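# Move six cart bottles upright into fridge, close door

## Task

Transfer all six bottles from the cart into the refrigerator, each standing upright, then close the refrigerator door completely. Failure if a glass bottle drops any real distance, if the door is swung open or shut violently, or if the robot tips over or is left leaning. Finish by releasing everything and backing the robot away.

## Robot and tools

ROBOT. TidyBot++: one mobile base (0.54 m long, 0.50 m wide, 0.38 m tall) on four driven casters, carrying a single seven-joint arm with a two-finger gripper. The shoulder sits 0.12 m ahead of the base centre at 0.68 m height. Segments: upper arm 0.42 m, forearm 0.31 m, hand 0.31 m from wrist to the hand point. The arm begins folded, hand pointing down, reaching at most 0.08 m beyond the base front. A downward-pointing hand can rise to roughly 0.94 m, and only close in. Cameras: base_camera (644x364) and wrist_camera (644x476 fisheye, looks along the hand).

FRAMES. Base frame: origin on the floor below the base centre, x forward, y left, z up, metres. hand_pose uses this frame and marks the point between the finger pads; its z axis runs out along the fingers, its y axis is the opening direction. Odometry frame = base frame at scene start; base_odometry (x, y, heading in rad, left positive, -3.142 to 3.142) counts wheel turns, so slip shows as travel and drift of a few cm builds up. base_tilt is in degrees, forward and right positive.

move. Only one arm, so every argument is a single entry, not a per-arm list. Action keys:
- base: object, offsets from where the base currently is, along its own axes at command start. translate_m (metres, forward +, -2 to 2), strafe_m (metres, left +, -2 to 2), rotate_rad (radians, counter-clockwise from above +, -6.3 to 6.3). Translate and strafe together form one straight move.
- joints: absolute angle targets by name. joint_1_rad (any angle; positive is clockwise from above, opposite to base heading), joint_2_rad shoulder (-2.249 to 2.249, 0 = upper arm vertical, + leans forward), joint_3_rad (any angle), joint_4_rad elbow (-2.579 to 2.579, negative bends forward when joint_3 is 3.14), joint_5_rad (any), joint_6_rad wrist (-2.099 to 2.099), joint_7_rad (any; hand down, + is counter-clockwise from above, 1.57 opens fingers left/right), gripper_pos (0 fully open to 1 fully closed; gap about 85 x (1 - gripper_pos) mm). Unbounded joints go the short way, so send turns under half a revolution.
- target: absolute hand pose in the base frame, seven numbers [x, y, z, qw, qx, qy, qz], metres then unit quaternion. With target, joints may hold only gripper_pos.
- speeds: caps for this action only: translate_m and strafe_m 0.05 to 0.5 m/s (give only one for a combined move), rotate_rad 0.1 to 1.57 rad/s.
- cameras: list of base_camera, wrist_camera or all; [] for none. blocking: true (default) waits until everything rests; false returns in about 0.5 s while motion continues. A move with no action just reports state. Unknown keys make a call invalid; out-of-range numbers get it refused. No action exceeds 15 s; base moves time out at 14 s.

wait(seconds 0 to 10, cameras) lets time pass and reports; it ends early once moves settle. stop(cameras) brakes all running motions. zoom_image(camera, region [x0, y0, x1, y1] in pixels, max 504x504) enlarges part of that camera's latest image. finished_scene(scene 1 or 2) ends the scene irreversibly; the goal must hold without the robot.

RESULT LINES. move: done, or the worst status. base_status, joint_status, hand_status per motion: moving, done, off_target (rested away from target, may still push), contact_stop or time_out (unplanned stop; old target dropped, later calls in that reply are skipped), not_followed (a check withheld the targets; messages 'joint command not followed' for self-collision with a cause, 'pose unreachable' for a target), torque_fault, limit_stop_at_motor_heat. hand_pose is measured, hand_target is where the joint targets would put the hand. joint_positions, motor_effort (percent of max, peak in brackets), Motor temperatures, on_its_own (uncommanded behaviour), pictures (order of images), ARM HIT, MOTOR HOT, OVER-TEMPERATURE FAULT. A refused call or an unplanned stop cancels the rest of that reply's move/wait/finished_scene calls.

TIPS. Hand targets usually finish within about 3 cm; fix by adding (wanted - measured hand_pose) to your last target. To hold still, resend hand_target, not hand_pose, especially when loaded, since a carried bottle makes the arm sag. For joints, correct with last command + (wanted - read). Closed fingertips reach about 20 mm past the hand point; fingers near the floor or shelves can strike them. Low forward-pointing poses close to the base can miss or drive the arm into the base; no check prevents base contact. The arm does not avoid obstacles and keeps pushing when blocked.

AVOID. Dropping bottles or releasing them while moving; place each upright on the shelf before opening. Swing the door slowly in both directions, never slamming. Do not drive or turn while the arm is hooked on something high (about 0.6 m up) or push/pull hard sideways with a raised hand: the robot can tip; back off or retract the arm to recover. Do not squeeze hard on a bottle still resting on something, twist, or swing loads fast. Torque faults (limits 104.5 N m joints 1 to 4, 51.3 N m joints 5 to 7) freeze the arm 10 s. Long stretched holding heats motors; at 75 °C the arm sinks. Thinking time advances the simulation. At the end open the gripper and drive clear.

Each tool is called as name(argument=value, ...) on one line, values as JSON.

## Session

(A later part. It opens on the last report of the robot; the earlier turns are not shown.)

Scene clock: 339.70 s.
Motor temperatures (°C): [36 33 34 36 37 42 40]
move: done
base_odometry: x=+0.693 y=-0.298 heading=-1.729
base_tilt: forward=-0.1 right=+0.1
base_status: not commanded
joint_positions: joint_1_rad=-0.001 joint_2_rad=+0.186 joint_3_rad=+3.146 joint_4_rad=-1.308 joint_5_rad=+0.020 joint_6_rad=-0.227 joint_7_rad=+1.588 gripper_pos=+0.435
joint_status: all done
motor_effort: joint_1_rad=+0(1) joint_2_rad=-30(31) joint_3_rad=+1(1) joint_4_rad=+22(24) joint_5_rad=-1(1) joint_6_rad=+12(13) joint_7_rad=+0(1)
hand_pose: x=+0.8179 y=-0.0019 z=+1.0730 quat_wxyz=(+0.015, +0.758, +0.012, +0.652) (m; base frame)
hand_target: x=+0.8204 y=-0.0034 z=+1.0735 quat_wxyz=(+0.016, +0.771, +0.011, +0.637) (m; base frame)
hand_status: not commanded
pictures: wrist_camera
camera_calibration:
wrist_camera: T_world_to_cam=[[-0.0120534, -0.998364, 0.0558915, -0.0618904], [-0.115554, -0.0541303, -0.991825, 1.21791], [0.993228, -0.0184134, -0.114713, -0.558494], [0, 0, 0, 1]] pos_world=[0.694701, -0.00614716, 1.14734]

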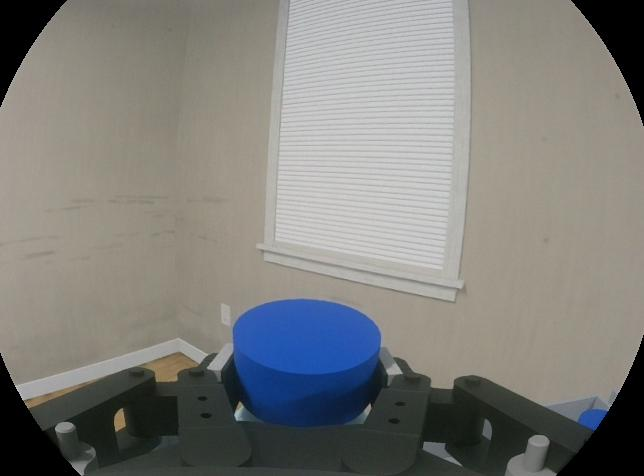

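move(base={"translate_m": -0.12}, speeds={"translate_m": 0.2}, joints={"joint_2_rad": 0.03, "joint_4_rad": -1.24, "joint_6_rad": -0.5}, cameras=[])

move(base={"translate_m": -0.1055, "strafe_m": -0.266, "rotate_rad": 2.504}, speeds={"translate_m": 0.35, "rotate_rad": 0.9}, joints={"joint_2_rad": -0.18, "joint_4_rad": -1.22, "joint_6_rad": -0.735}, cameras=["wrist_camera", "base_camera"])

Scene clock: 359.80 s.
Motor temperatures (°C): [36 34 34 37 37 42 40]
move: done
base_odometry: x=+0.712 y=-0.179 heading=-1.729
base_tilt: forward=-0.2 right=+0.1
base_status: done
joint_positions: joint_1_rad=-0.001 joint_2_rad=+0.046 joint_3_rad=+3.146 joint_4_rad=-1.292 joint_5_rad=+0.020 joint_6_rad=-0.418 joint_7_rad=+1.588 gripper_pos=+0.435
joint_status: all done
motor_effort: joint_1_rad=-1(2) joint_2_rad=-24(34) joint_3_rad=+1(2) joint_4_rad=+22(24) joint_5_rad=+0(1) joint_6_rad=+11(13) joint_7_rad=+0(1)
hand_pose: x=+0.7503 y=-0.0031 z=+1.1172 quat_wxyz=(+0.016, +0.769, +0.010, +0.638) (m; base frame)
hand_target: x=+0.7370 y=-0.0045 z=+1.1339 quat_wxyz=(+0.016, +0.774, +0.009, +0.633) (m; base frame)
hand_status: not commanded
pictures: none
No camera images: "cameras" was empty.

Scene clock: 363.43 s.
Motor temperatures (°C): [36 34 34 37 37 42 40]
move: done
base_odometry: x=+0.466 y=-0.033 heading=+0.775
base_tilt: forward=-0.2 right=+0.1
base_status: done
joint_positions: joint_1_rad=-0.002 joint_2_rad=-0.164 joint_3_rad=+3.146 joint_4_rad=-1.272 joint_5_rad=+0.020 joint_6_rad=-0.653 joint_7_rad=+1.588 gripper_pos=+0.435
joint_status: all done
motor_effort: joint_1_rad=-1(2) joint_2_rad=-16(29) joint_3_rad=+1(4) joint_4_rad=+21(24) joint_5_rad=+1(1) joint_6_rad=+12(13) joint_7_rad=+1(2)
hand_pose: x=+0.6372 y=-0.0039 z=+1.1788 quat_wxyz=(+0.016, +0.771, +0.008, +0.637) (m; base frame)
hand_target: x=+0.6196 y=-0.0056 z=+1.1918 quat_wxyz=(+0.017, +0.775, +0.006, +0.631) (m; base frame)
hand_status: not commanded
pictures: base_camera, wrist_camera
camera_calibration:
wrist_camera: T_world_to_cam=[[-0.0170651, -0.99847, 0.0526018, -0.0648941], [-0.154864, -0.0493351, -0.986703, 1.32083], [0.987788, -0.0249843, -0.153785, -0.317386], [0, 0, 0, 1]] pos_world=[0.516952, -0.00756115, 1.25787]

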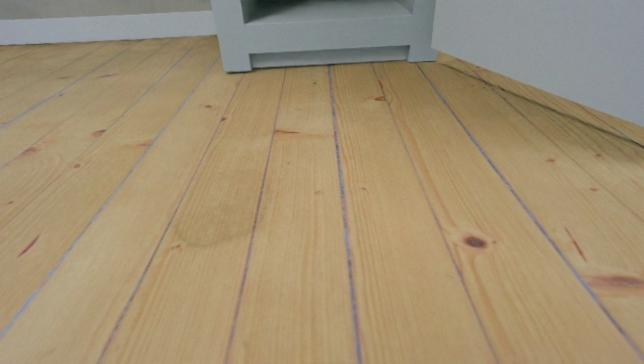

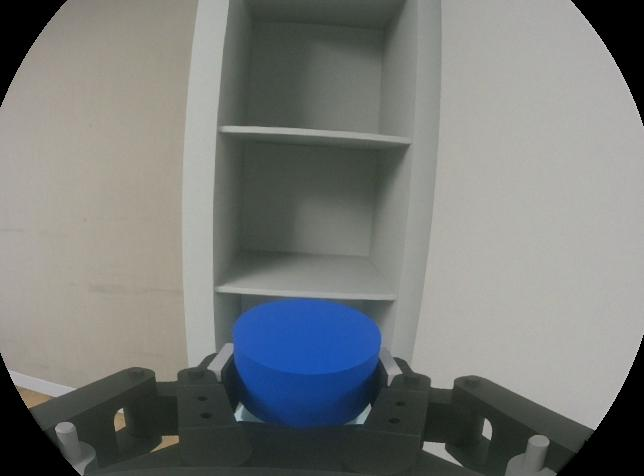

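move(base={"translate_m": 0.39, "strafe_m": 0.088}, speeds={"translate_m": 0.25}, joints={"joint_2_rad": 0.218, "joint_4_rad": -0.827, "joint_6_rad": -0.763}, cameras=["wrist_camera", "base_camera"])

Scene clock: 404.30 s.
Motor temperatures (°C): [36 34 34 37 37 42 40]
move: done
base_odometry: x=+0.683 y=+0.303 heading=+0.776
base_tilt: forward=-0.2 right=+0.1
base_status: done
joint_positions: joint_1_rad=-0.002 joint_2_rad=+0.227 joint_3_rad=+3.146 joint_4_rad=-0.888 joint_5_rad=+0.020 joint_6_rad=-0.683 joint_7_rad=+1.588 gripper_pos=+0.435
joint_status: all done
motor_effort: joint_1_rad=-1(2) joint_2_rad=-29(34) joint_3_rad=+1(2) joint_4_rad=+21(23) joint_5_rad=-1(1) joint_6_rad=+12(13) joint_7_rad=+0(1)
hand_pose: x=+0.7994 y=-0.0035 z=+1.1600 quat_wxyz=(+0.016, +0.783, +0.008, +0.622) (m; base frame)
hand_target: x=+0.7845 y=-0.0055 z=+1.1773 quat_wxyz=(+0.017, +0.786, +0.007, +0.618) (m; base frame)
hand_status: not commanded
pictures: base_camera, wrist_camera
camera_calibration:
wrist_camera: T_world_to_cam=[[-0.0155023, -0.998395, 0.0544774, -0.0642314], [-0.192133, -0.0504942, -0.980069, 1.34951], [0.981246, -0.0256603, -0.191042, -0.432015], [0, 0, 0, 1]] pos_world=[0.682203, -0.00707139, 1.24358]

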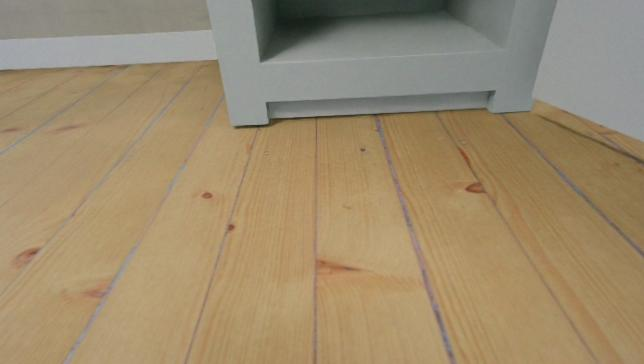

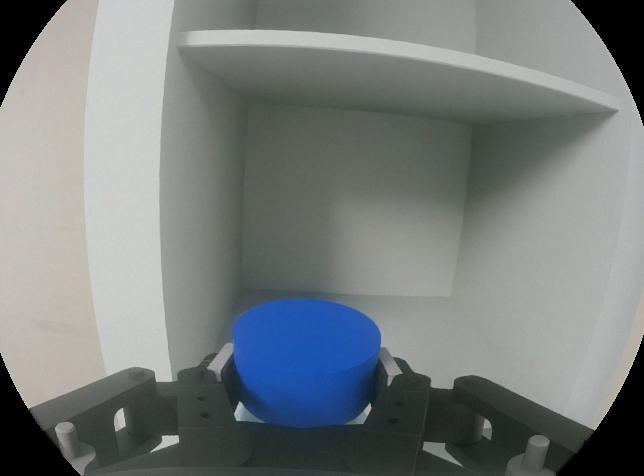

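move(base={"translate_m": 0.455}, speeds={"translate_m": 0.22}, cameras=["wrist_camera"])

Scene clock: 423.50 s.
Motor temperatures (°C): [36 34 34 37 37 42 40]
move: done
base_odometry: x=+1.008 y=+0.622 heading=+0.776
base_tilt: forward=-0.1 right=+0.0
base_status: done
joint_positions: joint_1_rad=-0.002 joint_2_rad=+0.231 joint_3_rad=+3.146 joint_4_rad=-0.885 joint_5_rad=+0.020 joint_6_rad=-0.684 joint_7_rad=+1.588 gripper_pos=+0.435
joint_status: not commanded
motor_effort: joint_1_rad=+0(1) joint_2_rad=-30(35) joint_3_rad=+1(2) joint_4_rad=+21(22) joint_5_rad=+0(1) joint_6_rad=+12(12) joint_7_rad=+1(1)
hand_pose: x=+0.8007 y=-0.0036 z=+1.1589 quat_wxyz=(+0.016, +0.783, +0.008, +0.621) (m; base frame)
hand_target: x=+0.7845 y=-0.0055 z=+1.1773 quat_wxyz=(+0.017, +0.786, +0.007, +0.618) (m; base frame)
hand_status: not commanded
pictures: wrist_camera
camera_calibration:
wrist_camera: T_world_to_cam=[[-0.0154484, -0.998394, 0.0545053, -0.0642486], [-0.194055, -0.0504816, -0.979691, 1.34981], [0.980869, -0.0257117, -0.192963, -0.431028], [0, 0, 0, 1]] pos_world=[0.683727, -0.00708714, 1.24273]

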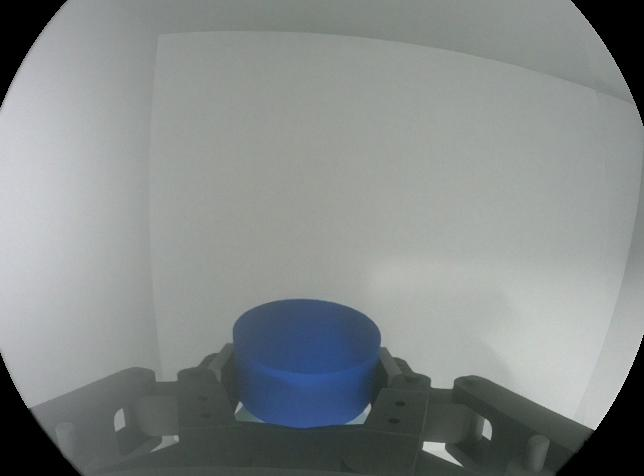

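move(joints={"joint_2_rad": 0.14, "joint_4_rad": -1.10, "joint_6_rad": -0.43}, cameras=[])

move(joints={"joint_2_rad": 0.124, "joint_4_rad": -1.17, "joint_6_rad": -0.365}, cameras=[])

move(joints={"joint_2_rad": 0.117, "joint_4_rad": -1.197, "joint_6_rad": -0.347}, cameras=["wrist_camera"])

Scene clock: 437.37 s.
Motor temperatures (°C): [36 34 34 37 37 42 40]
move: done
base_odometry: x=+1.008 y=+0.622 heading=+0.776
base_tilt: forward=-0.1 right=+0.0
base_status: not commanded
joint_positions: joint_1_rad=-0.002 joint_2_rad=+0.195 joint_3_rad=+3.146 joint_4_rad=-1.101 joint_5_rad=+0.020 joint_6_rad=-0.538 joint_7_rad=+1.588 gripper_pos=+0.435
joint_status: all done
motor_effort: joint_1_rad=+0(1) joint_2_rad=-29(32) joint_3_rad=+1(1) joint_4_rad=+22(23) joint_5_rad=+0(1) joint_6_rad=+11(13) joint_7_rad=+1(1)
hand_pose: x=+0.8035 y=-0.0030 z=+1.0994 quat_wxyz=(+0.016, +0.793, +0.010, +0.608) (m; base frame)
hand_target: x=+0.7848 y=-0.0040 z=+1.1697 quat_wxyz=(+0.017, +0.741, +0.009, +0.671) (m; base frame)
hand_status: not commanded
pictures: none
No camera images: "cameras" was empty.

Scene clock: 438.43 s.
Motor temperatures (°C): [36 34 34 37 37 42 40]
move: done
base_odometry: x=+1.008 y=+0.622 heading=+0.776
base_tilt: forward=-0.1 right=+0.1
base_status: not commanded
joint_positions: joint_1_rad=-0.002 joint_2_rad=+0.178 joint_3_rad=+3.146 joint_4_rad=-1.170 joint_5_rad=+0.020 joint_6_rad=-0.473 joint_7_rad=+1.588 gripper_pos=+0.435
joint_status: all done
motor_effort: joint_1_rad=-1(1) joint_2_rad=-29(31) joint_3_rad=+1(2) joint_4_rad=+22(23) joint_5_rad=+0(1) joint_6_rad=+11(12) joint_7_rad=+0(1)
hand_pose: x=+0.8018 y=-0.0027 z=+1.0886 quat_wxyz=(+0.015, +0.789, +0.011, +0.613) (m; base frame)
hand_target: x=+0.7836 y=-0.0037 z=+1.1578 quat_wxyz=(+0.017, +0.738, +0.009, +0.675) (m; base frame)
hand_status: not commanded
pictures: none
No camera images: "cameras" was empty.

Scene clock: 439.07 s.
Motor temperatures (°C): [36 34 34 37 37 42 40]
move: done
base_odometry: x=+1.008 y=+0.622 heading=+0.776
base_tilt: forward=-0.1 right=+0.1
base_status: not commanded
joint_positions: joint_1_rad=-0.002 joint_2_rad=+0.171 joint_3_rad=+3.146 joint_4_rad=-1.197 joint_5_rad=+0.020 joint_6_rad=-0.453 joint_7_rad=+1.588 gripper_pos=+0.435
joint_status: all done
motor_effort: joint_1_rad=+0(1) joint_2_rad=-29(30) joint_3_rad=+1(2) joint_4_rad=+22(23) joint_5_rad=+0(1) joint_6_rad=+11(12) joint_7_rad=+1(1)
hand_pose: x=+0.8000 y=-0.0026 z=+1.0830 quat_wxyz=(+0.015, +0.790, +0.011, +0.613) (m; base frame)
hand_target: x=+0.7822 y=-0.0036 z=+1.1515 quat_wxyz=(+0.017, +0.738, +0.010, +0.674) (m; base frame)
hand_status: not commanded
pictures: wrist_camera
camera_calibration:
wrist_camera: T_world_to_cam=[[-0.0100569, -0.998383, 0.0559573, -0.0650088], [-0.2138, -0.0525192, -0.975465, 1.28657], [0.976826, -0.0217739, -0.212926, -0.420114], [0, 0, 0, 1]] pos_world=[0.684794, -0.00648135, 1.16919]

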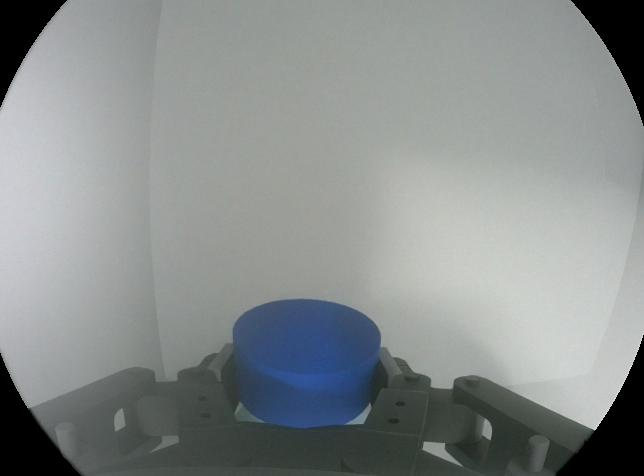

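move(joints={"joint_2_rad": 0.111, "joint_4_rad": -1.22, "joint_6_rad": -0.332}, cameras=[])

move(joints={"joint_2_rad": 0.105, "joint_4_rad": -1.243, "joint_6_rad": -0.317}, cameras=[])

move(joints={"joint_2_rad": 0.099, "joint_4_rad": -1.266, "joint_6_rad": -0.302}, cameras=[])

Scene clock: 446.50 s.
Motor temperatures (°C): [36 34 34 37 37 42 40]
move: done
base_odometry: x=+1.008 y=+0.622 heading=+0.776
base_tilt: forward=-0.1 right=+0.0
base_status: not commanded
joint_positions: joint_1_rad=-0.002 joint_2_rad=+0.164 joint_3_rad=+3.146 joint_4_rad=-1.220 joint_5_rad=+0.020 joint_6_rad=-0.437 joint_7_rad=+1.588 gripper_pos=+0.435
joint_status: all done
motor_effort: joint_1_rad=+0(1) joint_2_rad=-29(30) joint_3_rad=+1(1) joint_4_rad=+22(23) joint_5_rad=-1(1) joint_6_rad=+11(12) joint_7_rad=+1(1)
hand_pose: x=+0.7984 y=-0.0025 z=+1.0779 quat_wxyz=(+0.015, +0.790, +0.011, +0.613) (m; base frame)
hand_target: x=+0.7810 y=-0.0036 z=+1.1460 quat_wxyz=(+0.016, +0.739, +0.010, +0.674) (m; base frame)
hand_status: not commanded
pictures: none
No camera images: "cameras" was empty.

Scene clock: 447.10 s.
Motor temperatures (°C): [36 34 34 37 37 42 40]
move: done
base_odometry: x=+1.008 y=+0.622 heading=+0.776
base_tilt: forward=-0.1 right=+0.1
base_status: not commanded
joint_positions: joint_1_rad=-0.002 joint_2_rad=+0.157 joint_3_rad=+3.146 joint_4_rad=-1.239 joint_5_rad=+0.020 joint_6_rad=-0.419 joint_7_rad=+1.588 gripper_pos=+0.435
joint_status: all done
motor_effort: joint_1_rad=+0(1) joint_2_rad=-28(29) joint_3_rad=+1(1) joint_4_rad=+22(22) joint_5_rad=+0(1) joint_6_rad=+12(12) joint_7_rad=+1(1)
hand_pose: x=+0.7964 y=-0.0024 z=+1.0768 quat_wxyz=(+0.015, +0.788, +0.011, +0.616) (m; base frame)
hand_target: x=+0.7796 y=-0.0035 z=+1.1404 quat_wxyz=(+0.016, +0.740, +0.010, +0.673) (m; base frame)
hand_status: not commanded
pictures: none
No camera images: "cameras" was empty.

Scene clock: 447.70 s.
Motor temperatures (°C): [36 34 34 37 37 42 40]
move: done
base_odometry: x=+1.008 y=+0.622 heading=+0.776
base_tilt: forward=-0.2 right=+0.1
base_status: not commanded
joint_positions: joint_1_rad=-0.002 joint_2_rad=+0.148 joint_3_rad=+3.146 joint_4_rad=-1.259 joint_5_rad=+0.020 joint_6_rad=-0.399 joint_7_rad=+1.588 gripper_pos=+0.435
joint_status: all done
motor_effort: joint_1_rad=+0(1) joint_2_rad=-28(29) joint_3_rad=+1(1) joint_4_rad=+22(22) joint_5_rad=+0(1) joint_6_rad=+11(12) joint_7_rad=+1(1)
hand_pose: x=+0.7938 y=-0.0023 z=+1.0770 quat_wxyz=(+0.015, +0.785, +0.011, +0.619) (m; base frame)
hand_target: x=+0.7782 y=-0.0034 z=+1.1349 quat_wxyz=(+0.016, +0.740, +0.010, +0.672) (m; base frame)
hand_status: not commanded
pictures: none
No camera images: "cameras" was empty.

move(joints={"gripper_pos": 0.2}, cameras=["wrist_camera"])

Scene clock: 451.83 s.
Motor temperatures (°C): [36 35 34 37 37 42 40]
move: done
base_odometry: x=+1.008 y=+0.622 heading=+0.776
base_tilt: forward=-0.2 right=+0.0
base_status: not commanded
joint_positions: joint_1_rad=-0.002 joint_2_rad=+0.124 joint_3_rad=+3.146 joint_4_rad=-1.259 joint_5_rad=+0.020 joint_6_rad=-0.383 joint_7_rad=+1.588 gripper_pos=+0.200
joint_status: all done
motor_effort: joint_1_rad=+0(1) joint_2_rad=-23(28) joint_3_rad=+1(1) joint_4_rad=+19(22) joint_5_rad=-1(1) joint_6_rad=+8(11) joint_7_rad=+1(1)
hand_pose: x=+0.7852 y=-0.0022 z=+1.0978 quat_wxyz=(+0.015, +0.773, +0.011, +0.635) (m; base frame)
hand_target: x=+0.7782 y=-0.0034 z=+1.1349 quat_wxyz=(+0.016, +0.740, +0.010, +0.672) (m; base frame)
hand_status: not commanded
pictures: wrist_camera
camera_calibration:
wrist_camera: T_world_to_cam=[[-0.0117378, -0.998386, 0.0555602, -0.0638921], [-0.160303, -0.0529665, -0.985646, 1.26698], [0.986998, -0.0204757, -0.159423, -0.469164], [0, 0, 0, 1]] pos_world=[0.665415, -0.00628781, 1.17755]

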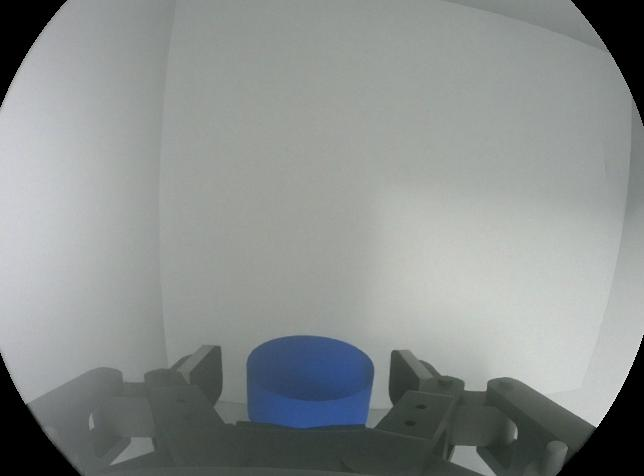

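move(base={"translate_m": -0.3}, speeds={"translate_m": 0.3}, cameras=["wrist_camera"])

move(base={"translate_m": -0.48, "strafe_m": -0.35, "rotate_rad": 3.778}, speeds={"translate_m": 0.35, "rotate_rad": 1.2}, joints={"joint_1_rad": 0.0, "joint_2_rad": -0.50, "joint_4_rad": -1.53, "joint_6_rad": -0.95}, cameras=["wrist_camera"])

Scene clock: 480.97 s.
Motor temperatures (°C): [36 35 34 37 37 42 40]
move: done
base_odometry: x=+0.793 y=+0.411 heading=+0.777
base_tilt: forward=-0.2 right=+0.1
base_status: done
joint_positions: joint_1_rad=-0.002 joint_2_rad=+0.106 joint_3_rad=+3.146 joint_4_rad=-1.259 joint_5_rad=+0.020 joint_6_rad=-0.382 joint_7_rad=+1.588 gripper_pos=+0.200
joint_status: not commanded
motor_effort: joint_1_rad=+0(4) joint_2_rad=-23(30) joint_3_rad=+1(3) joint_4_rad=+19(20) joint_5_rad=+1(1) joint_6_rad=+8(10) joint_7_rad=+1(1)
hand_pose: x=+0.7776 y=-0.0025 z=+1.1102 quat_wxyz=(+0.015, +0.766, +0.011, +0.642) (m; base frame)
hand_target: x=+0.7782 y=-0.0034 z=+1.1349 quat_wxyz=(+0.016, +0.740, +0.010, +0.672) (m; base frame)
hand_status: not commanded
pictures: wrist_camera
camera_calibration:
wrist_camera: T_world_to_cam=[[-0.0132657, -0.998381, 0.0553067, -0.0635136], [-0.140924, -0.0528927, -0.988606, 1.26627], [0.989931, -0.0209086, -0.139995, -0.483563], [0, 0, 0, 1]] pos_world=[0.6563, -0.00654509, 1.18766]

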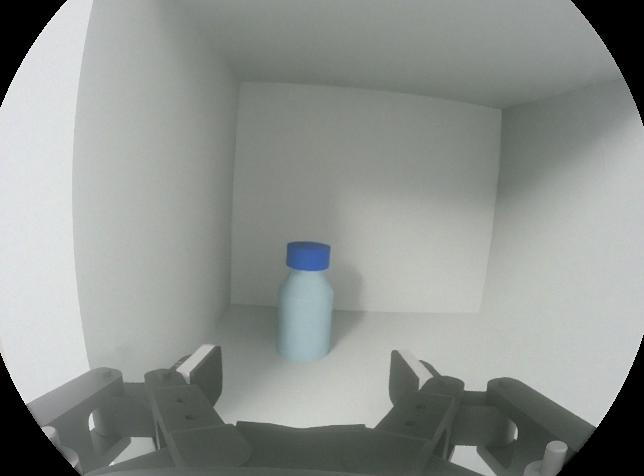

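Scene clock: 485.20 s.
Motor temperatures (°C): [36 35 34 37 37 42 40]
move: done
base_odometry: x=+0.696 y=-0.175 heading=-1.729
base_tilt: forward=-0.1 right=+0.1
base_status: done
joint_positions: joint_1_rad=-0.001 joint_2_rad=-0.488 joint_3_rad=+3.145 joint_4_rad=-1.509 joint_5_rad=+0.020 joint_6_rad=-0.855 joint_7_rad=+1.588 gripper_pos=+0.200
joint_status: all done
motor_effort: joint_1_rad=-1(3) joint_2_rad=-2(28) joint_3_rad=+1(4) joint_4_rad=+17(21) joint_5_rad=+0(1) joint_6_rad=+8(10) joint_7_rad=+1(1)
hand_pose: x=+0.4868 y=-0.0044 z=+1.1240 quat_wxyz=(+0.015, +0.807, +0.007, +0.591) (m; base frame)
hand_target: x=+0.4724 y=-0.0061 z=+1.0891 quat_wxyz=(+0.015, +0.836, +0.005, +0.549) (m; base frame)
hand_status: not commanded
pictures: wrist_camera
camera_calibration:
wrist_camera: T_world_to_cam=[[-0.0133873, -0.998583, 0.051507, -0.0656321], [-0.268575, -0.0460276, -0.962159, 1.27124], [0.963166, -0.0267142, -0.267578, -0.0374288], [0, 0, 0, 1]] pos_world=[0.376593, -0.00802709, 1.2165]

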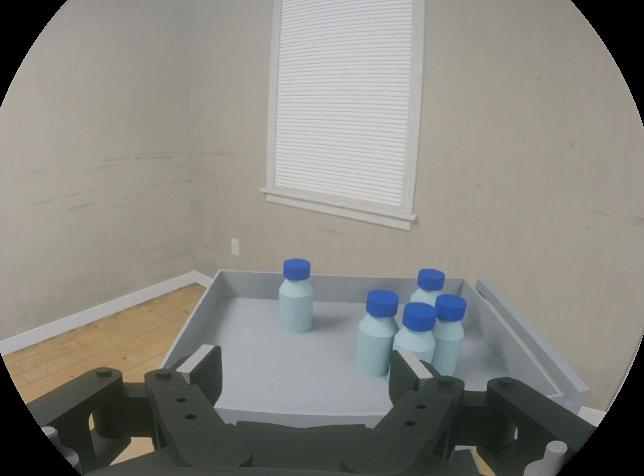

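move(cameras=["wrist_camera"])

Scene clock: 517.10 s.
Motor temperatures (°C): [36 34 34 37 37 42 40]
base_odometry: x=+0.696 y=-0.175 heading=-1.729
base_tilt: forward=-0.2 right=+0.1
base_status: done
joint_positions: joint_1_rad=-0.001 joint_2_rad=-0.488 joint_3_rad=+3.145 joint_4_rad=-1.509 joint_5_rad=+0.020 joint_6_rad=-0.856 joint_7_rad=+1.588 gripper_pos=+0.200
joint_status: all done
motor_effort: joint_1_rad=+0(3) joint_2_rad=-2(28) joint_3_rad=+2(4) joint_4_rad=+17(21) joint_5_rad=+0(1) joint_6_rad=+7(10) joint_7_rad=+1(1)
hand_pose: x=+0.4868 y=-0.0044 z=+1.1239 quat_wxyz=(+0.015, +0.807, +0.007, +0.591) (m; base frame)
hand_target: x=+0.4724 y=-0.0061 z=+1.0891 quat_wxyz=(+0.015, +0.836, +0.005, +0.549) (m; base frame)
hand_status: not commanded
pictures: wrist_camera
camera_calibration:
wrist_camera: T_world_to_cam=[[-0.0133763, -0.998583, 0.0515075, -0.0656349], [-0.268868, -0.0460229, -0.962077, 1.27119], [0.963084, -0.0267178, -0.267871, -0.0370563], [0, 0, 0, 1]] pos_world=[0.376593, -0.00802796, 1.21644]

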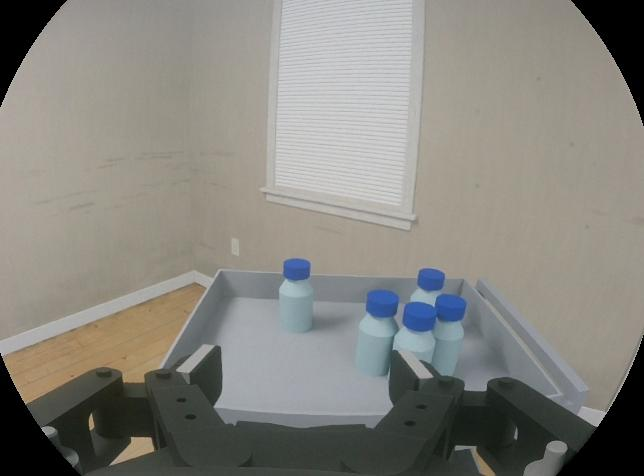

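move(base={"translate_m": 0.13, "strafe_m": 0.006}, joints={"joint_1_rad": 0.0, "joint_2_rad": 0.188, "joint_4_rad": -1.698, "joint_6_rad": 0.094, "gripper_pos": 0.0}, speeds={"translate_m": 0.3}, cameras=["wrist_camera"])

Scene clock: 535.00 s.
Motor temperatures (°C): [36 34 34 36 37 42 40]
move: done
base_odometry: x=+0.682 y=-0.304 heading=-1.728
base_tilt: forward=-0.2 right=+0.1
base_status: done
joint_positions: joint_1_rad=-0.001 joint_2_rad=+0.159 joint_3_rad=+3.145 joint_4_rad=-1.676 joint_5_rad=+0.020 joint_6_rad=+0.005 joint_7_rad=+1.588 gripper_pos=+0.000
joint_status: all done
motor_effort: joint_1_rad=+0(1) joint_2_rad=-25(26) joint_3_rad=+0(2) joint_4_rad=+18(20) joint_5_rad=+0(1) joint_6_rad=+7(10) joint_7_rad=+1(1)
hand_pose: x=+0.7902 y=+0.0005 z=+0.9354 quat_wxyz=(+0.012, +0.792, +0.014, +0.610) (m; base frame)
hand_target: x=+0.8003 y=-0.0010 z=+0.9294 quat_wxyz=(+0.013, +0.781, +0.014, +0.625) (m; base frame)
hand_status: not commanded
pictures: wrist_camera
camera_calibration:
wrist_camera: T_world_to_cam=[[0.000129655, -0.99846, 0.0554841, -0.0614075], [-0.222433, -0.0541229, -0.973445, 1.14557], [0.974948, -0.0122153, -0.222097, -0.43178], [0, 0, 0, 1]] pos_world=[0.675783, -0.00458576, 1.02266]

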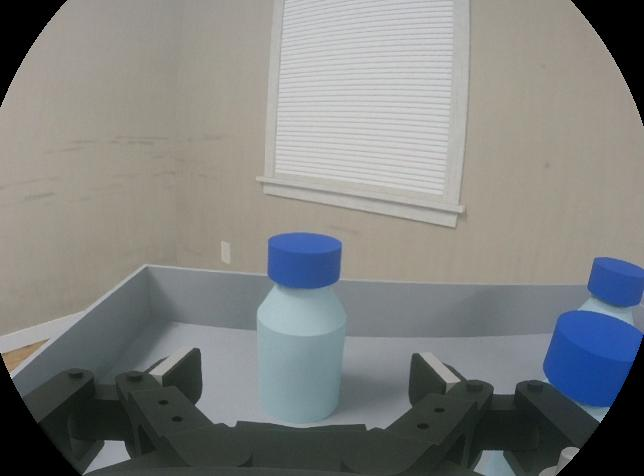

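move(base={"translate_m": 0.085}, joints={"joint_2_rad": 0.188, "joint_4_rad": -1.698, "joint_6_rad": 0.12, "gripper_pos": 0.0}, speeds={"translate_m": 0.12}, cameras=["wrist_camera"])

Scene clock: 550.93 s.
Motor temperatures (°C): [36 34 34 36 37 42 40]
move: done
base_odometry: x=+0.669 y=-0.389 heading=-1.728
base_tilt: forward=-0.1 right=+0.1
base_status: done
joint_positions: joint_1_rad=-0.001 joint_2_rad=+0.165 joint_3_rad=+3.145 joint_4_rad=-1.678 joint_5_rad=+0.020 joint_6_rad=+0.038 joint_7_rad=+1.588 gripper_pos=+0.000
joint_status: all done
motor_effort: joint_1_rad=+0(1) joint_2_rad=-24(27) joint_3_rad=+1(1) joint_4_rad=+19(20) joint_5_rad=+0(1) joint_6_rad=+8(9) joint_7_rad=+0(1)
hand_pose: x=+0.7938 y=+0.0007 z=+0.9396 quat_wxyz=(+0.012, +0.785, +0.015, +0.619) (m; base frame)
hand_target: x=+0.8019 y=-0.0009 z=+0.9373 quat_wxyz=(+0.013, +0.773, +0.014, +0.635) (m; base frame)
hand_status: not commanded
pictures: wrist_camera
camera_calibration:
wrist_camera: T_world_to_cam=[[-0.000568538, -0.998466, 0.0553601, -0.0607672], [-0.198775, -0.0541426, -0.978549, 1.13654], [0.980045, -0.0115605, -0.198439, -0.460634], [0, 0, 0, 1]] pos_world=[0.677322, -0.004464, 1.02411]

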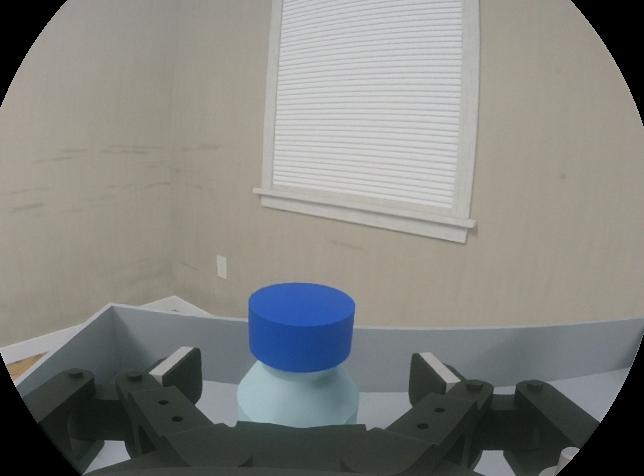

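move(base={"translate_m": 0.032}, joints={"joint_2_rad": 0.20, "joint_4_rad": -1.698, "joint_6_rad": 0.10, "gripper_pos": 0.0}, speeds={"translate_m": 0.1}, cameras=["wrist_camera"])

Scene clock: 560.57 s.
Motor temperatures (°C): [36 34 34 36 37 42 40]
move: done
base_odometry: x=+0.664 y=-0.420 heading=-1.727
base_tilt: forward=-0.1 right=+0.1
base_status: done
joint_positions: joint_1_rad=-0.001 joint_2_rad=+0.175 joint_3_rad=+3.145 joint_4_rad=-1.679 joint_5_rad=+0.020 joint_6_rad=+0.038 joint_7_rad=+1.588 gripper_pos=+0.000
joint_status: all done
motor_effort: joint_1_rad=+0(1) joint_2_rad=-25(27) joint_3_rad=+1(2) joint_4_rad=+18(20) joint_5_rad=+0(1) joint_6_rad=+8(9) joint_7_rad=+0(1)
hand_pose: x=+0.7960 y=+0.0007 z=+0.9326 quat_wxyz=(+0.012, +0.788, +0.015, +0.615) (m; base frame)
hand_target: x=+0.8036 y=-0.0010 z=+0.9230 quat_wxyz=(+0.013, +0.783, +0.014, +0.622) (m; base frame)
hand_status: not commanded
pictures: wrist_camera
camera_calibration:
wrist_camera: T_world_to_cam=[[0.0000102419, -0.998466, 0.0553752, -0.0608496], [-0.209001, -0.0541544, -0.976415, 1.13629], [0.977915, -0.0115635, -0.208681, -0.452989], [0, 0, 0, 1]] pos_world=[0.680471, -0.00445949, 1.01833]

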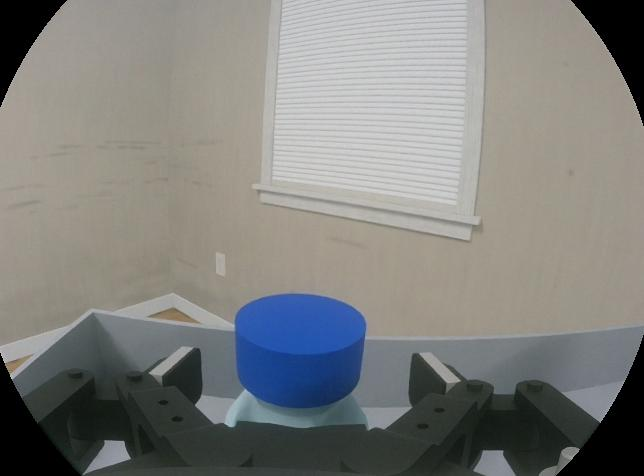

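move(base={"translate_m": 0.022}, speeds={"translate_m": 0.08}, joints={"gripper_pos": 0.3}, cameras=["wrist_camera"])

move(joints={"gripper_pos": 0.38}, cameras=["wrist_camera"])

Scene clock: 566.53 s.
Motor temperatures (°C): [36 34 34 36 37 42 40]
move: done
base_odometry: x=+0.660 y=-0.442 heading=-1.727
base_tilt: forward=-0.1 right=+0.1
base_status: done
joint_positions: joint_1_rad=-0.001 joint_2_rad=+0.180 joint_3_rad=+3.145 joint_4_rad=-1.680 joint_5_rad=+0.020 joint_6_rad=+0.038 joint_7_rad=+1.588 gripper_pos=+0.300
joint_status: all done
motor_effort: joint_1_rad=-1(1) joint_2_rad=-25(27) joint_3_rad=+0(1) joint_4_rad=+18(19) joint_5_rad=+1(1) joint_6_rad=+9(9) joint_7_rad=+1(1)
hand_pose: x=+0.7973 y=+0.0007 z=+0.9286 quat_wxyz=(+0.012, +0.790, +0.015, +0.613) (m; base frame)
hand_target: x=+0.8036 y=-0.0010 z=+0.9230 quat_wxyz=(+0.013, +0.783, +0.014, +0.622) (m; base frame)
hand_status: not commanded
pictures: wrist_camera
camera_calibration:
wrist_camera: T_world_to_cam=[[0.00034195, -0.998465, 0.0553811, -0.060895], [-0.214851, -0.0541612, -0.975144, 1.13611], [0.976647, -0.0115653, -0.21454, -0.448609], [0, 0, 0, 1]] pos_world=[0.682247, -0.00445695, 1.015]

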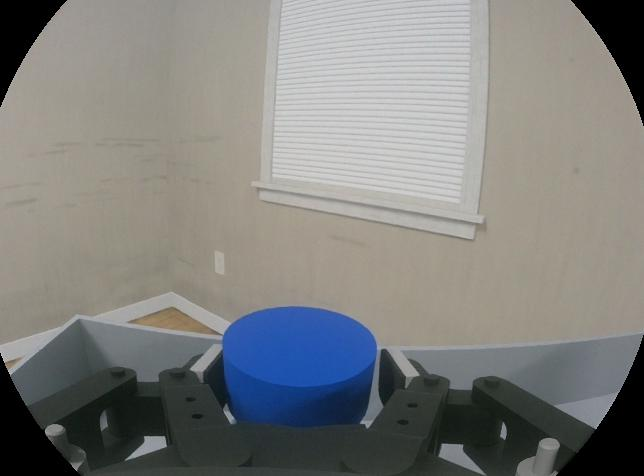

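Scene clock: 567.03 s.
Motor temperatures (°C): [36 34 34 36 37 42 40]
move: done
base_odometry: x=+0.660 y=-0.442 heading=-1.727
base_tilt: forward=-0.2 right=+0.0
base_status: not commanded
joint_positions: joint_1_rad=-0.001 joint_2_rad=+0.180 joint_3_rad=+3.145 joint_4_rad=-1.680 joint_5_rad=+0.020 joint_6_rad=+0.038 joint_7_rad=+1.588 gripper_pos=+0.380
joint_status: all done
motor_effort: joint_1_rad=+1(1) joint_2_rad=-25(25) joint_3_rad=+2(2) joint_4_rad=+19(19) joint_5_rad=+0(1) joint_6_rad=+8(9) joint_7_rad=+1(1)
hand_pose: x=+0.7973 y=+0.0007 z=+0.9286 quat_wxyz=(+0.012, +0.790, +0.015, +0.613) (m; base frame)
hand_target: x=+0.8036 y=-0.0010 z=+0.9230 quat_wxyz=(+0.013, +0.783, +0.014, +0.622) (m; base frame)
hand_status: not commanded
pictures: wrist_camera
camera_calibration:
wrist_camera: T_world_to_cam=[[0.00034195, -0.998465, 0.0553811, -0.060895], [-0.214851, -0.0541612, -0.975144, 1.13611], [0.976647, -0.0115653, -0.21454, -0.448609], [0, 0, 0, 1]] pos_world=[0.682247, -0.00445695, 1.015]

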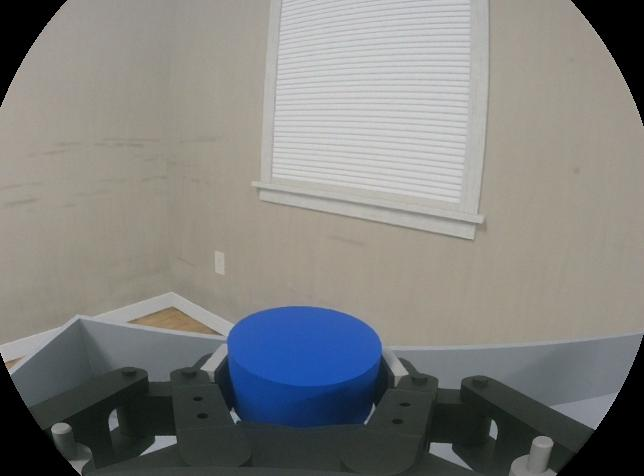

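move(joints={"gripper_pos": 0.57}, cameras=[])

move(joints={"joint_2_rad": 0.20, "joint_4_rad": -1.598, "joint_6_rad": -0.076, "gripper_pos": 0.64}, cameras=[])

move(joints={"joint_2_rad": 0.20, "joint_4_rad": -1.508, "joint_6_rad": -0.166}, cameras=["wrist_camera"])

Scene clock: 571.77 s.
Motor temperatures (°C): [36 34 34 36 37 42 40]
move: off_target
base_odometry: x=+0.660 y=-0.442 heading=-1.727
base_tilt: forward=-0.1 right=+0.0
base_status: not commanded
joint_positions: joint_1_rad=-0.001 joint_2_rad=+0.180 joint_3_rad=+3.145 joint_4_rad=-1.680 joint_5_rad=+0.020 joint_6_rad=+0.039 joint_7_rad=+1.588 gripper_pos=+0.429
joint_status: gripper_pos off_target (ended at +0.429, target +0.570)
motor_effort: joint_1_rad=+0(1) joint_2_rad=-23(25) joint_3_rad=+1(2) joint_4_rad=+17(18) joint_5_rad=+0(1) joint_6_rad=+7(8) joint_7_rad=+1(2)
hand_pose: x=+0.7973 y=+0.0007 z=+0.9287 quat_wxyz=(+0.012, +0.790, +0.015, +0.613) (m; base frame)
hand_target: x=+0.8036 y=-0.0010 z=+0.9230 quat_wxyz=(+0.013, +0.783, +0.014, +0.622) (m; base frame)
hand_status: not commanded
pictures: none
No camera images: "cameras" was empty.

Scene clock: 572.67 s.
Motor temperatures (°C): [36 34 34 36 37 42 40]
move: off_target
base_odometry: x=+0.660 y=-0.442 heading=-1.727
base_tilt: forward=-0.1 right=+0.0
base_status: not commanded
joint_positions: joint_1_rad=-0.001 joint_2_rad=+0.182 joint_3_rad=+3.145 joint_4_rad=-1.647 joint_5_rad=+0.020 joint_6_rad=-0.019 joint_7_rad=+1.588 gripper_pos=+0.429
joint_status: gripper_pos off_target (ended at +0.429, target +0.640); the others done
motor_effort: joint_1_rad=+0(1) joint_2_rad=-27(29) joint_3_rad=+1(2) joint_4_rad=+20(21) joint_5_rad=+0(1) joint_6_rad=+10(12) joint_7_rad=+1(1)
hand_pose: x=+0.7985 y=+0.0003 z=+0.9299 quat_wxyz=(+0.012, +0.798, +0.014, +0.602) (m; base frame)
hand_target: x=+0.8060 y=-0.0021 z=+0.9304 quat_wxyz=(+0.013, +0.806, +0.013, +0.592) (m; base frame)
hand_status: not commanded
pictures: none
No camera images: "cameras" was empty.

Scene clock: 573.57 s.
Motor temperatures (°C): [36 34 34 36 37 42 40]
move: done
base_odometry: x=+0.660 y=-0.442 heading=-1.727
base_tilt: forward=-0.2 right=+0.0
base_status: not commanded
joint_positions: joint_1_rad=-0.001 joint_2_rad=+0.189 joint_3_rad=+3.145 joint_4_rad=-1.565 joint_5_rad=+0.020 joint_6_rad=-0.087 joint_7_rad=+1.588 gripper_pos=+0.429
joint_status: all done
motor_effort: joint_1_rad=-1(1) joint_2_rad=-29(30) joint_3_rad=+1(2) joint_4_rad=+22(23) joint_5_rad=+0(1) joint_6_rad=+11(13) joint_7_rad=+0(1)
hand_pose: x=+0.8070 y=-0.0001 z=+0.9549 quat_wxyz=(+0.013, +0.796, +0.014, +0.605) (m; base frame)
hand_target: x=+0.8111 y=-0.0027 z=+0.9582 quat_wxyz=(+0.014, +0.806, +0.012, +0.592) (m; base frame)
hand_status: not commanded
pictures: wrist_camera
camera_calibration:
wrist_camera: T_world_to_cam=[[-0.0010237, -0.998432, 0.0559655, -0.0625738], [-0.233523, -0.0541795, -0.970841, 1.17471], [0.972351, -0.0140631, -0.233102, -0.431278], [0, 0, 0, 1]] pos_world=[0.693611, -0.00489553, 1.04343]

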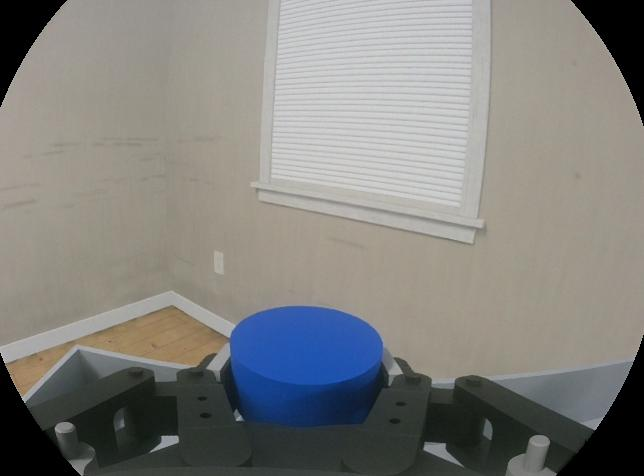

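move(joints={"joint_2_rad": 0.20, "joint_4_rad": -1.25, "joint_6_rad": -0.31}, cameras=[])

move(base={"translate_m": -0.24}, joints={"joint_2_rad": 0.03, "joint_4_rad": -1.24, "joint_6_rad": -0.50}, speeds={"translate_m": 0.3}, cameras=["wrist_camera"])

Scene clock: 580.00 s.
Motor temperatures (°C): [36 34 34 36 37 42 40]
move: done
base_odometry: x=+0.660 y=-0.442 heading=-1.727
base_tilt: forward=-0.1 right=+0.1
base_status: not commanded
joint_positions: joint_1_rad=-0.001 joint_2_rad=+0.190 joint_3_rad=+3.145 joint_4_rad=-1.307 joint_5_rad=+0.020 joint_6_rad=-0.226 joint_7_rad=+1.588 gripper_pos=+0.429
joint_status: all done
motor_effort: joint_1_rad=+0(1) joint_2_rad=-29(31) joint_3_rad=+1(1) joint_4_rad=+22(23) joint_5_rad=-1(1) joint_6_rad=+11(13) joint_7_rad=+1(1)
hand_pose: x=+0.8195 y=-0.0009 z=+1.0711 quat_wxyz=(+0.014, +0.759, +0.012, +0.651) (m; base frame)
hand_target: x=+0.8205 y=-0.0034 z=+1.0735 quat_wxyz=(+0.016, +0.771, +0.011, +0.637) (m; base frame)
hand_status: not commanded
pictures: none
No camera images: "cameras" was empty.

Scene clock: 581.80 s.
Motor temperatures (°C): [36 34 34 36 37 42 40]
move: done
base_odometry: x=+0.698 y=-0.205 heading=-1.727
base_tilt: forward=-0.2 right=+0.1
base_status: done
joint_positions: joint_1_rad=-0.001 joint_2_rad=+0.059 joint_3_rad=+3.145 joint_4_rad=-1.290 joint_5_rad=+0.020 joint_6_rad=-0.419 joint_7_rad=+1.588 gripper_pos=+0.429
joint_status: all done
motor_effort: joint_1_rad=+0(4) joint_2_rad=-24(34) joint_3_rad=+1(2) joint_4_rad=+22(24) joint_5_rad=+0(1) joint_6_rad=+11(14) joint_7_rad=+1(1)
hand_pose: x=+0.7558 y=-0.0026 z=+1.1098 quat_wxyz=(+0.015, +0.773, +0.010, +0.634) (m; base frame)
hand_target: x=+0.7370 y=-0.0045 z=+1.1339 quat_wxyz=(+0.016, +0.774, +0.009, +0.633) (m; base frame)
hand_status: not commanded
pictures: wrist_camera
camera_calibration:
wrist_camera: T_world_to_cam=[[-0.0123799, -0.998403, 0.0551275, -0.0642568], [-0.162805, -0.0523835, -0.985267, 1.27555], [0.986581, -0.0211725, -0.161896, -0.435227], [0, 0, 0, 1]] pos_world=[0.636256, -0.00655145, 1.18983]

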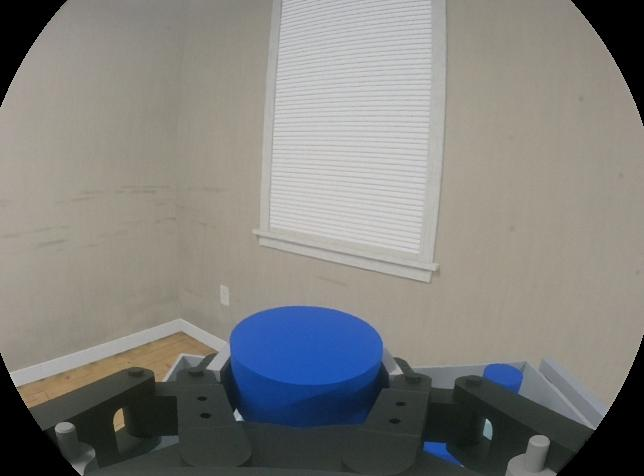

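move(base={"translate_m": -0.134, "strafe_m": -0.256, "rotate_rad": 2.502}, joints={"joint_2_rad": -0.18, "joint_4_rad": -1.22, "joint_6_rad": -0.735}, speeds={"translate_m": 0.35, "rotate_rad": 0.9}, cameras=["base_camera", "wrist_camera"])

Scene clock: 594.70 s.
Motor temperatures (°C): [36 34 34 37 37 42 40]
move: done
base_odometry: x=+0.466 y=-0.033 heading=+0.775
base_tilt: forward=-0.1 right=+0.1
base_status: done
joint_positions: joint_1_rad=-0.002 joint_2_rad=-0.167 joint_3_rad=+3.145 joint_4_rad=-1.270 joint_5_rad=+0.020 joint_6_rad=-0.652 joint_7_rad=+1.588 gripper_pos=+0.429
joint_status: all done
motor_effort: joint_1_rad=+0(2) joint_2_rad=-15(30) joint_3_rad=+1(4) joint_4_rad=+20(23) joint_5_rad=-1(1) joint_6_rad=+11(13) joint_7_rad=+0(1)
hand_pose: x=+0.6355 y=-0.0034 z=+1.1816 quat_wxyz=(+0.016, +0.769, +0.008, +0.639) (m; base frame)
hand_target: x=+0.6196 y=-0.0056 z=+1.1918 quat_wxyz=(+0.017, +0.775, +0.006, +0.631) (m; base frame)
hand_status: not commanded
pictures: base_camera, wrist_camera
camera_calibration:
wrist_camera: T_world_to_cam=[[-0.0166564, -0.998473, 0.052673, -0.0649792], [-0.149321, -0.0496054, -0.987544, 1.32087], [0.988648, -0.0243141, -0.148267, -0.322323], [0, 0, 0, 1]] pos_world=[0.514815, -0.00719482, 1.26004]

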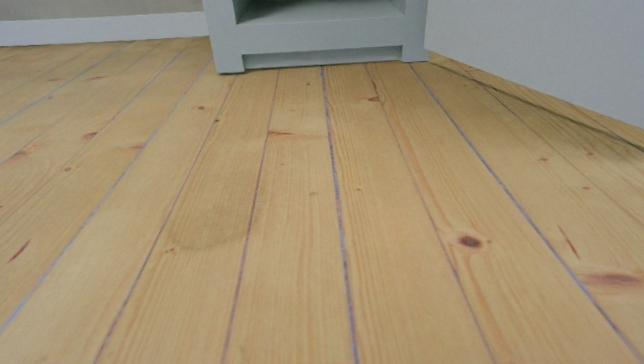

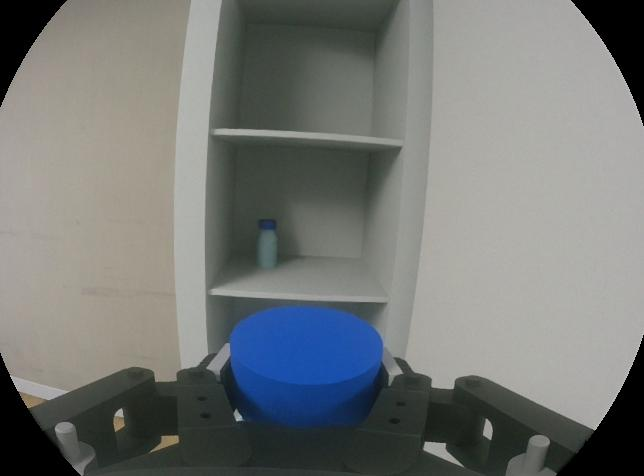

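move(base={"translate_m": 0.39, "strafe_m": 0.006, "rotate_rad": 0.004}, joints={"joint_2_rad": 0.218, "joint_4_rad": -0.827, "joint_6_rad": -0.763}, speeds={"translate_m": 0.3}, cameras=["base_camera", "wrist_camera"])

Scene clock: 618.03 s.
Motor temperatures (°C): [36 34 34 37 37 42 40]
move: done
base_odometry: x=+0.741 y=+0.244 heading=+0.779
base_tilt: forward=-0.1 right=+0.0
base_status: done
joint_positions: joint_1_rad=-0.002 joint_2_rad=+0.226 joint_3_rad=+3.145 joint_4_rad=-0.888 joint_5_rad=+0.020 joint_6_rad=-0.683 joint_7_rad=+1.588 gripper_pos=+0.429
joint_status: all done
motor_effort: joint_1_rad=-1(2) joint_2_rad=-29(35) joint_3_rad=+1(2) joint_4_rad=+21(22) joint_5_rad=+0(1) joint_6_rad=+11(14) joint_7_rad=+1(1)
hand_pose: x=+0.7987 y=-0.0032 z=+1.1610 quat_wxyz=(+0.016, +0.782, +0.009, +0.623) (m; base frame)
hand_target: x=+0.7845 y=-0.0055 z=+1.1773 quat_wxyz=(+0.017, +0.786, +0.007, +0.618) (m; base frame)
hand_status: not commanded
pictures: base_camera, wrist_camera
camera_calibration:
wrist_camera: T_world_to_cam=[[-0.0149415, -0.998416, 0.0542352, -0.0641256], [-0.190326, -0.0504097, -0.980426, 1.34941], [0.981607, -0.0249714, -0.189272, -0.43355], [0, 0, 0, 1]] pos_world=[0.681447, -0.00682693, 1.24442]

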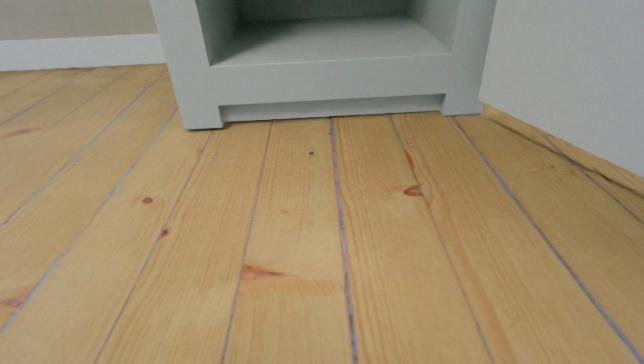

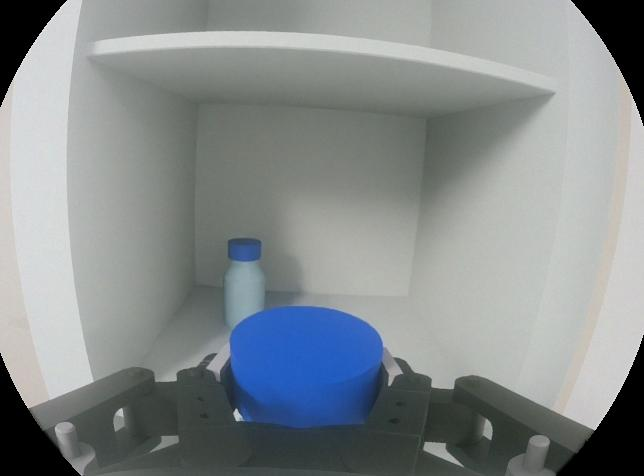

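move(base={"translate_m": 0.462}, speeds={"translate_m": 0.25}, cameras=["wrist_camera"])

Scene clock: 629.53 s.
Motor temperatures (°C): [36 34 34 37 37 42 40]
move: done
base_odometry: x=+1.069 y=+0.569 heading=+0.780
base_tilt: forward=-0.1 right=+0.0
base_status: done
joint_positions: joint_1_rad=-0.002 joint_2_rad=+0.229 joint_3_rad=+3.145 joint_4_rad=-0.884 joint_5_rad=+0.020 joint_6_rad=-0.684 joint_7_rad=+1.588 gripper_pos=+0.429
joint_status: not commanded
motor_effort: joint_1_rad=-1(1) joint_2_rad=-30(34) joint_3_rad=+1(2) joint_4_rad=+21(22) joint_5_rad=+0(1) joint_6_rad=+11(12) joint_7_rad=+1(2)
hand_pose: x=+0.8000 y=-0.0032 z=+1.1606 quat_wxyz=(+0.016, +0.782, +0.009, +0.623) (m; base frame)
hand_target: x=+0.7845 y=-0.0055 z=+1.1773 quat_wxyz=(+0.017, +0.786, +0.007, +0.618) (m; base frame)
hand_status: not commanded
pictures: wrist_camera
camera_calibration:
wrist_camera: T_world_to_cam=[[-0.0149155, -0.998416, 0.0542447, -0.0641185], [-0.191274, -0.0503998, -0.980242, 1.34976], [0.981423, -0.0249964, -0.19022, -0.433584], [0, 0, 0, 1]] pos_world=[0.682747, -0.00682733, 1.24409]

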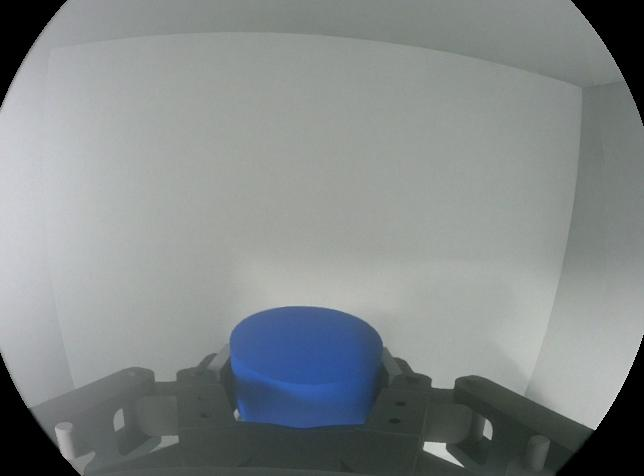

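move(joints={"joint_2_rad": 0.14, "joint_4_rad": -1.10, "joint_6_rad": -0.43}, cameras=[])

move(joints={"joint_2_rad": 0.124, "joint_4_rad": -1.17, "joint_6_rad": -0.365}, cameras=[])

move(joints={"joint_2_rad": 0.117, "joint_4_rad": -1.197, "joint_6_rad": -0.347}, cameras=[])

move(joints={"joint_2_rad": 0.111, "joint_4_rad": -1.22, "joint_6_rad": -0.332}, cameras=["wrist_camera"])

Scene clock: 640.87 s.
Motor temperatures (°C): [36 35 34 37 37 42 40]
move: done
base_odometry: x=+1.069 y=+0.569 heading=+0.780
base_tilt: forward=-0.2 right=+0.1
base_status: not commanded
joint_positions: joint_1_rad=-0.002 joint_2_rad=+0.193 joint_3_rad=+3.145 joint_4_rad=-1.100 joint_5_rad=+0.020 joint_6_rad=-0.537 joint_7_rad=+1.588 gripper_pos=+0.429
joint_status: all done
motor_effort: joint_1_rad=-1(1) joint_2_rad=-29(31) joint_3_rad=+1(1) joint_4_rad=+22(23) joint_5_rad=+0(1) joint_6_rad=+11(13) joint_7_rad=+0(2)
hand_pose: x=+0.8031 y=-0.0026 z=+1.1011 quat_wxyz=(+0.015, +0.792, +0.010, +0.610) (m; base frame)
hand_target: x=+0.7848 y=-0.0040 z=+1.1697 quat_wxyz=(+0.017, +0.741, +0.009, +0.671) (m; base frame)
hand_status: not commanded
pictures: none
No camera images: "cameras" was empty.

Scene clock: 641.93 s.
Motor temperatures (°C): [36 35 34 37 37 42 40]
move: done
base_odometry: x=+1.069 y=+0.569 heading=+0.780
base_tilt: forward=-0.2 right=+0.1
base_status: not commanded
joint_positions: joint_1_rad=-0.002 joint_2_rad=+0.177 joint_3_rad=+3.145 joint_4_rad=-1.169 joint_5_rad=+0.020 joint_6_rad=-0.471 joint_7_rad=+1.588 gripper_pos=+0.429
joint_status: all done
motor_effort: joint_1_rad=+0(1) joint_2_rad=-29(30) joint_3_rad=+1(2) joint_4_rad=+22(23) joint_5_rad=+0(1) joint_6_rad=+10(12) joint_7_rad=+1(1)
hand_pose: x=+0.8014 y=-0.0023 z=+1.0903 quat_wxyz=(+0.015, +0.788, +0.011, +0.615) (m; base frame)
hand_target: x=+0.7836 y=-0.0037 z=+1.1579 quat_wxyz=(+0.017, +0.737, +0.009, +0.675) (m; base frame)
hand_status: not commanded
pictures: none
No camera images: "cameras" was empty.

Scene clock: 642.57 s.
Motor temperatures (°C): [36 35 34 37 37 42 40]
move: done
base_odometry: x=+1.069 y=+0.569 heading=+0.780
base_tilt: forward=-0.1 right=+0.1
base_status: not commanded
joint_positions: joint_1_rad=-0.002 joint_2_rad=+0.169 joint_3_rad=+3.145 joint_4_rad=-1.196 joint_5_rad=+0.020 joint_6_rad=-0.452 joint_7_rad=+1.588 gripper_pos=+0.429
joint_status: all done
motor_effort: joint_1_rad=+0(1) joint_2_rad=-28(30) joint_3_rad=+1(1) joint_4_rad=+22(23) joint_5_rad=+0(1) joint_6_rad=+11(12) joint_7_rad=+1(1)
hand_pose: x=+0.7997 y=-0.0022 z=+1.0847 quat_wxyz=(+0.015, +0.789, +0.011, +0.615) (m; base frame)
hand_target: x=+0.7822 y=-0.0036 z=+1.1515 quat_wxyz=(+0.017, +0.738, +0.010, +0.674) (m; base frame)
hand_status: not commanded
pictures: none
No camera images: "cameras" was empty.

Scene clock: 643.17 s.
Motor temperatures (°C): [36 35 34 37 37 42 40]
move: done
base_odometry: x=+1.069 y=+0.569 heading=+0.780
base_tilt: forward=-0.1 right=+0.0
base_status: not commanded
joint_positions: joint_1_rad=-0.002 joint_2_rad=+0.163 joint_3_rad=+3.145 joint_4_rad=-1.219 joint_5_rad=+0.020 joint_6_rad=-0.436 joint_7_rad=+1.588 gripper_pos=+0.429
joint_status: all done
motor_effort: joint_1_rad=-1(1) joint_2_rad=-28(30) joint_3_rad=+1(1) joint_4_rad=+22(23) joint_5_rad=+0(1) joint_6_rad=+11(13) joint_7_rad=+1(1)
hand_pose: x=+0.7981 y=-0.0021 z=+1.0796 quat_wxyz=(+0.015, +0.789, +0.011, +0.614) (m; base frame)
hand_target: x=+0.7810 y=-0.0036 z=+1.1460 quat_wxyz=(+0.016, +0.739, +0.010, +0.674) (m; base frame)
hand_status: not commanded
pictures: wrist_camera
camera_calibration:
wrist_camera: T_world_to_cam=[[-0.00915308, -0.998399, 0.0558197, -0.0649228], [-0.211932, -0.052617, -0.975867, 1.28176], [0.977242, -0.0207622, -0.211111, -0.421226], [0, 0, 0, 1]] pos_world=[0.682692, -0.00612192, 1.16553]

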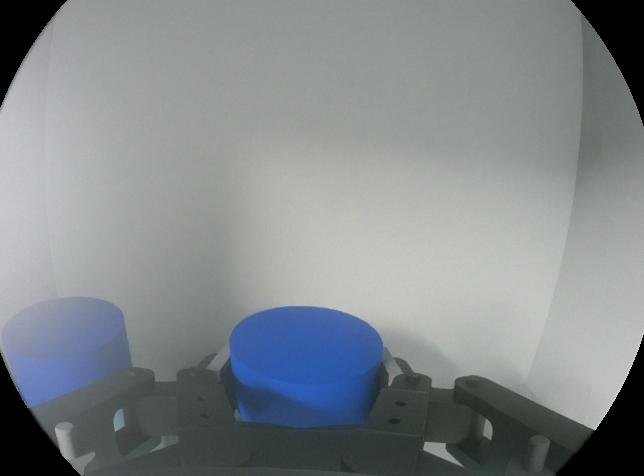

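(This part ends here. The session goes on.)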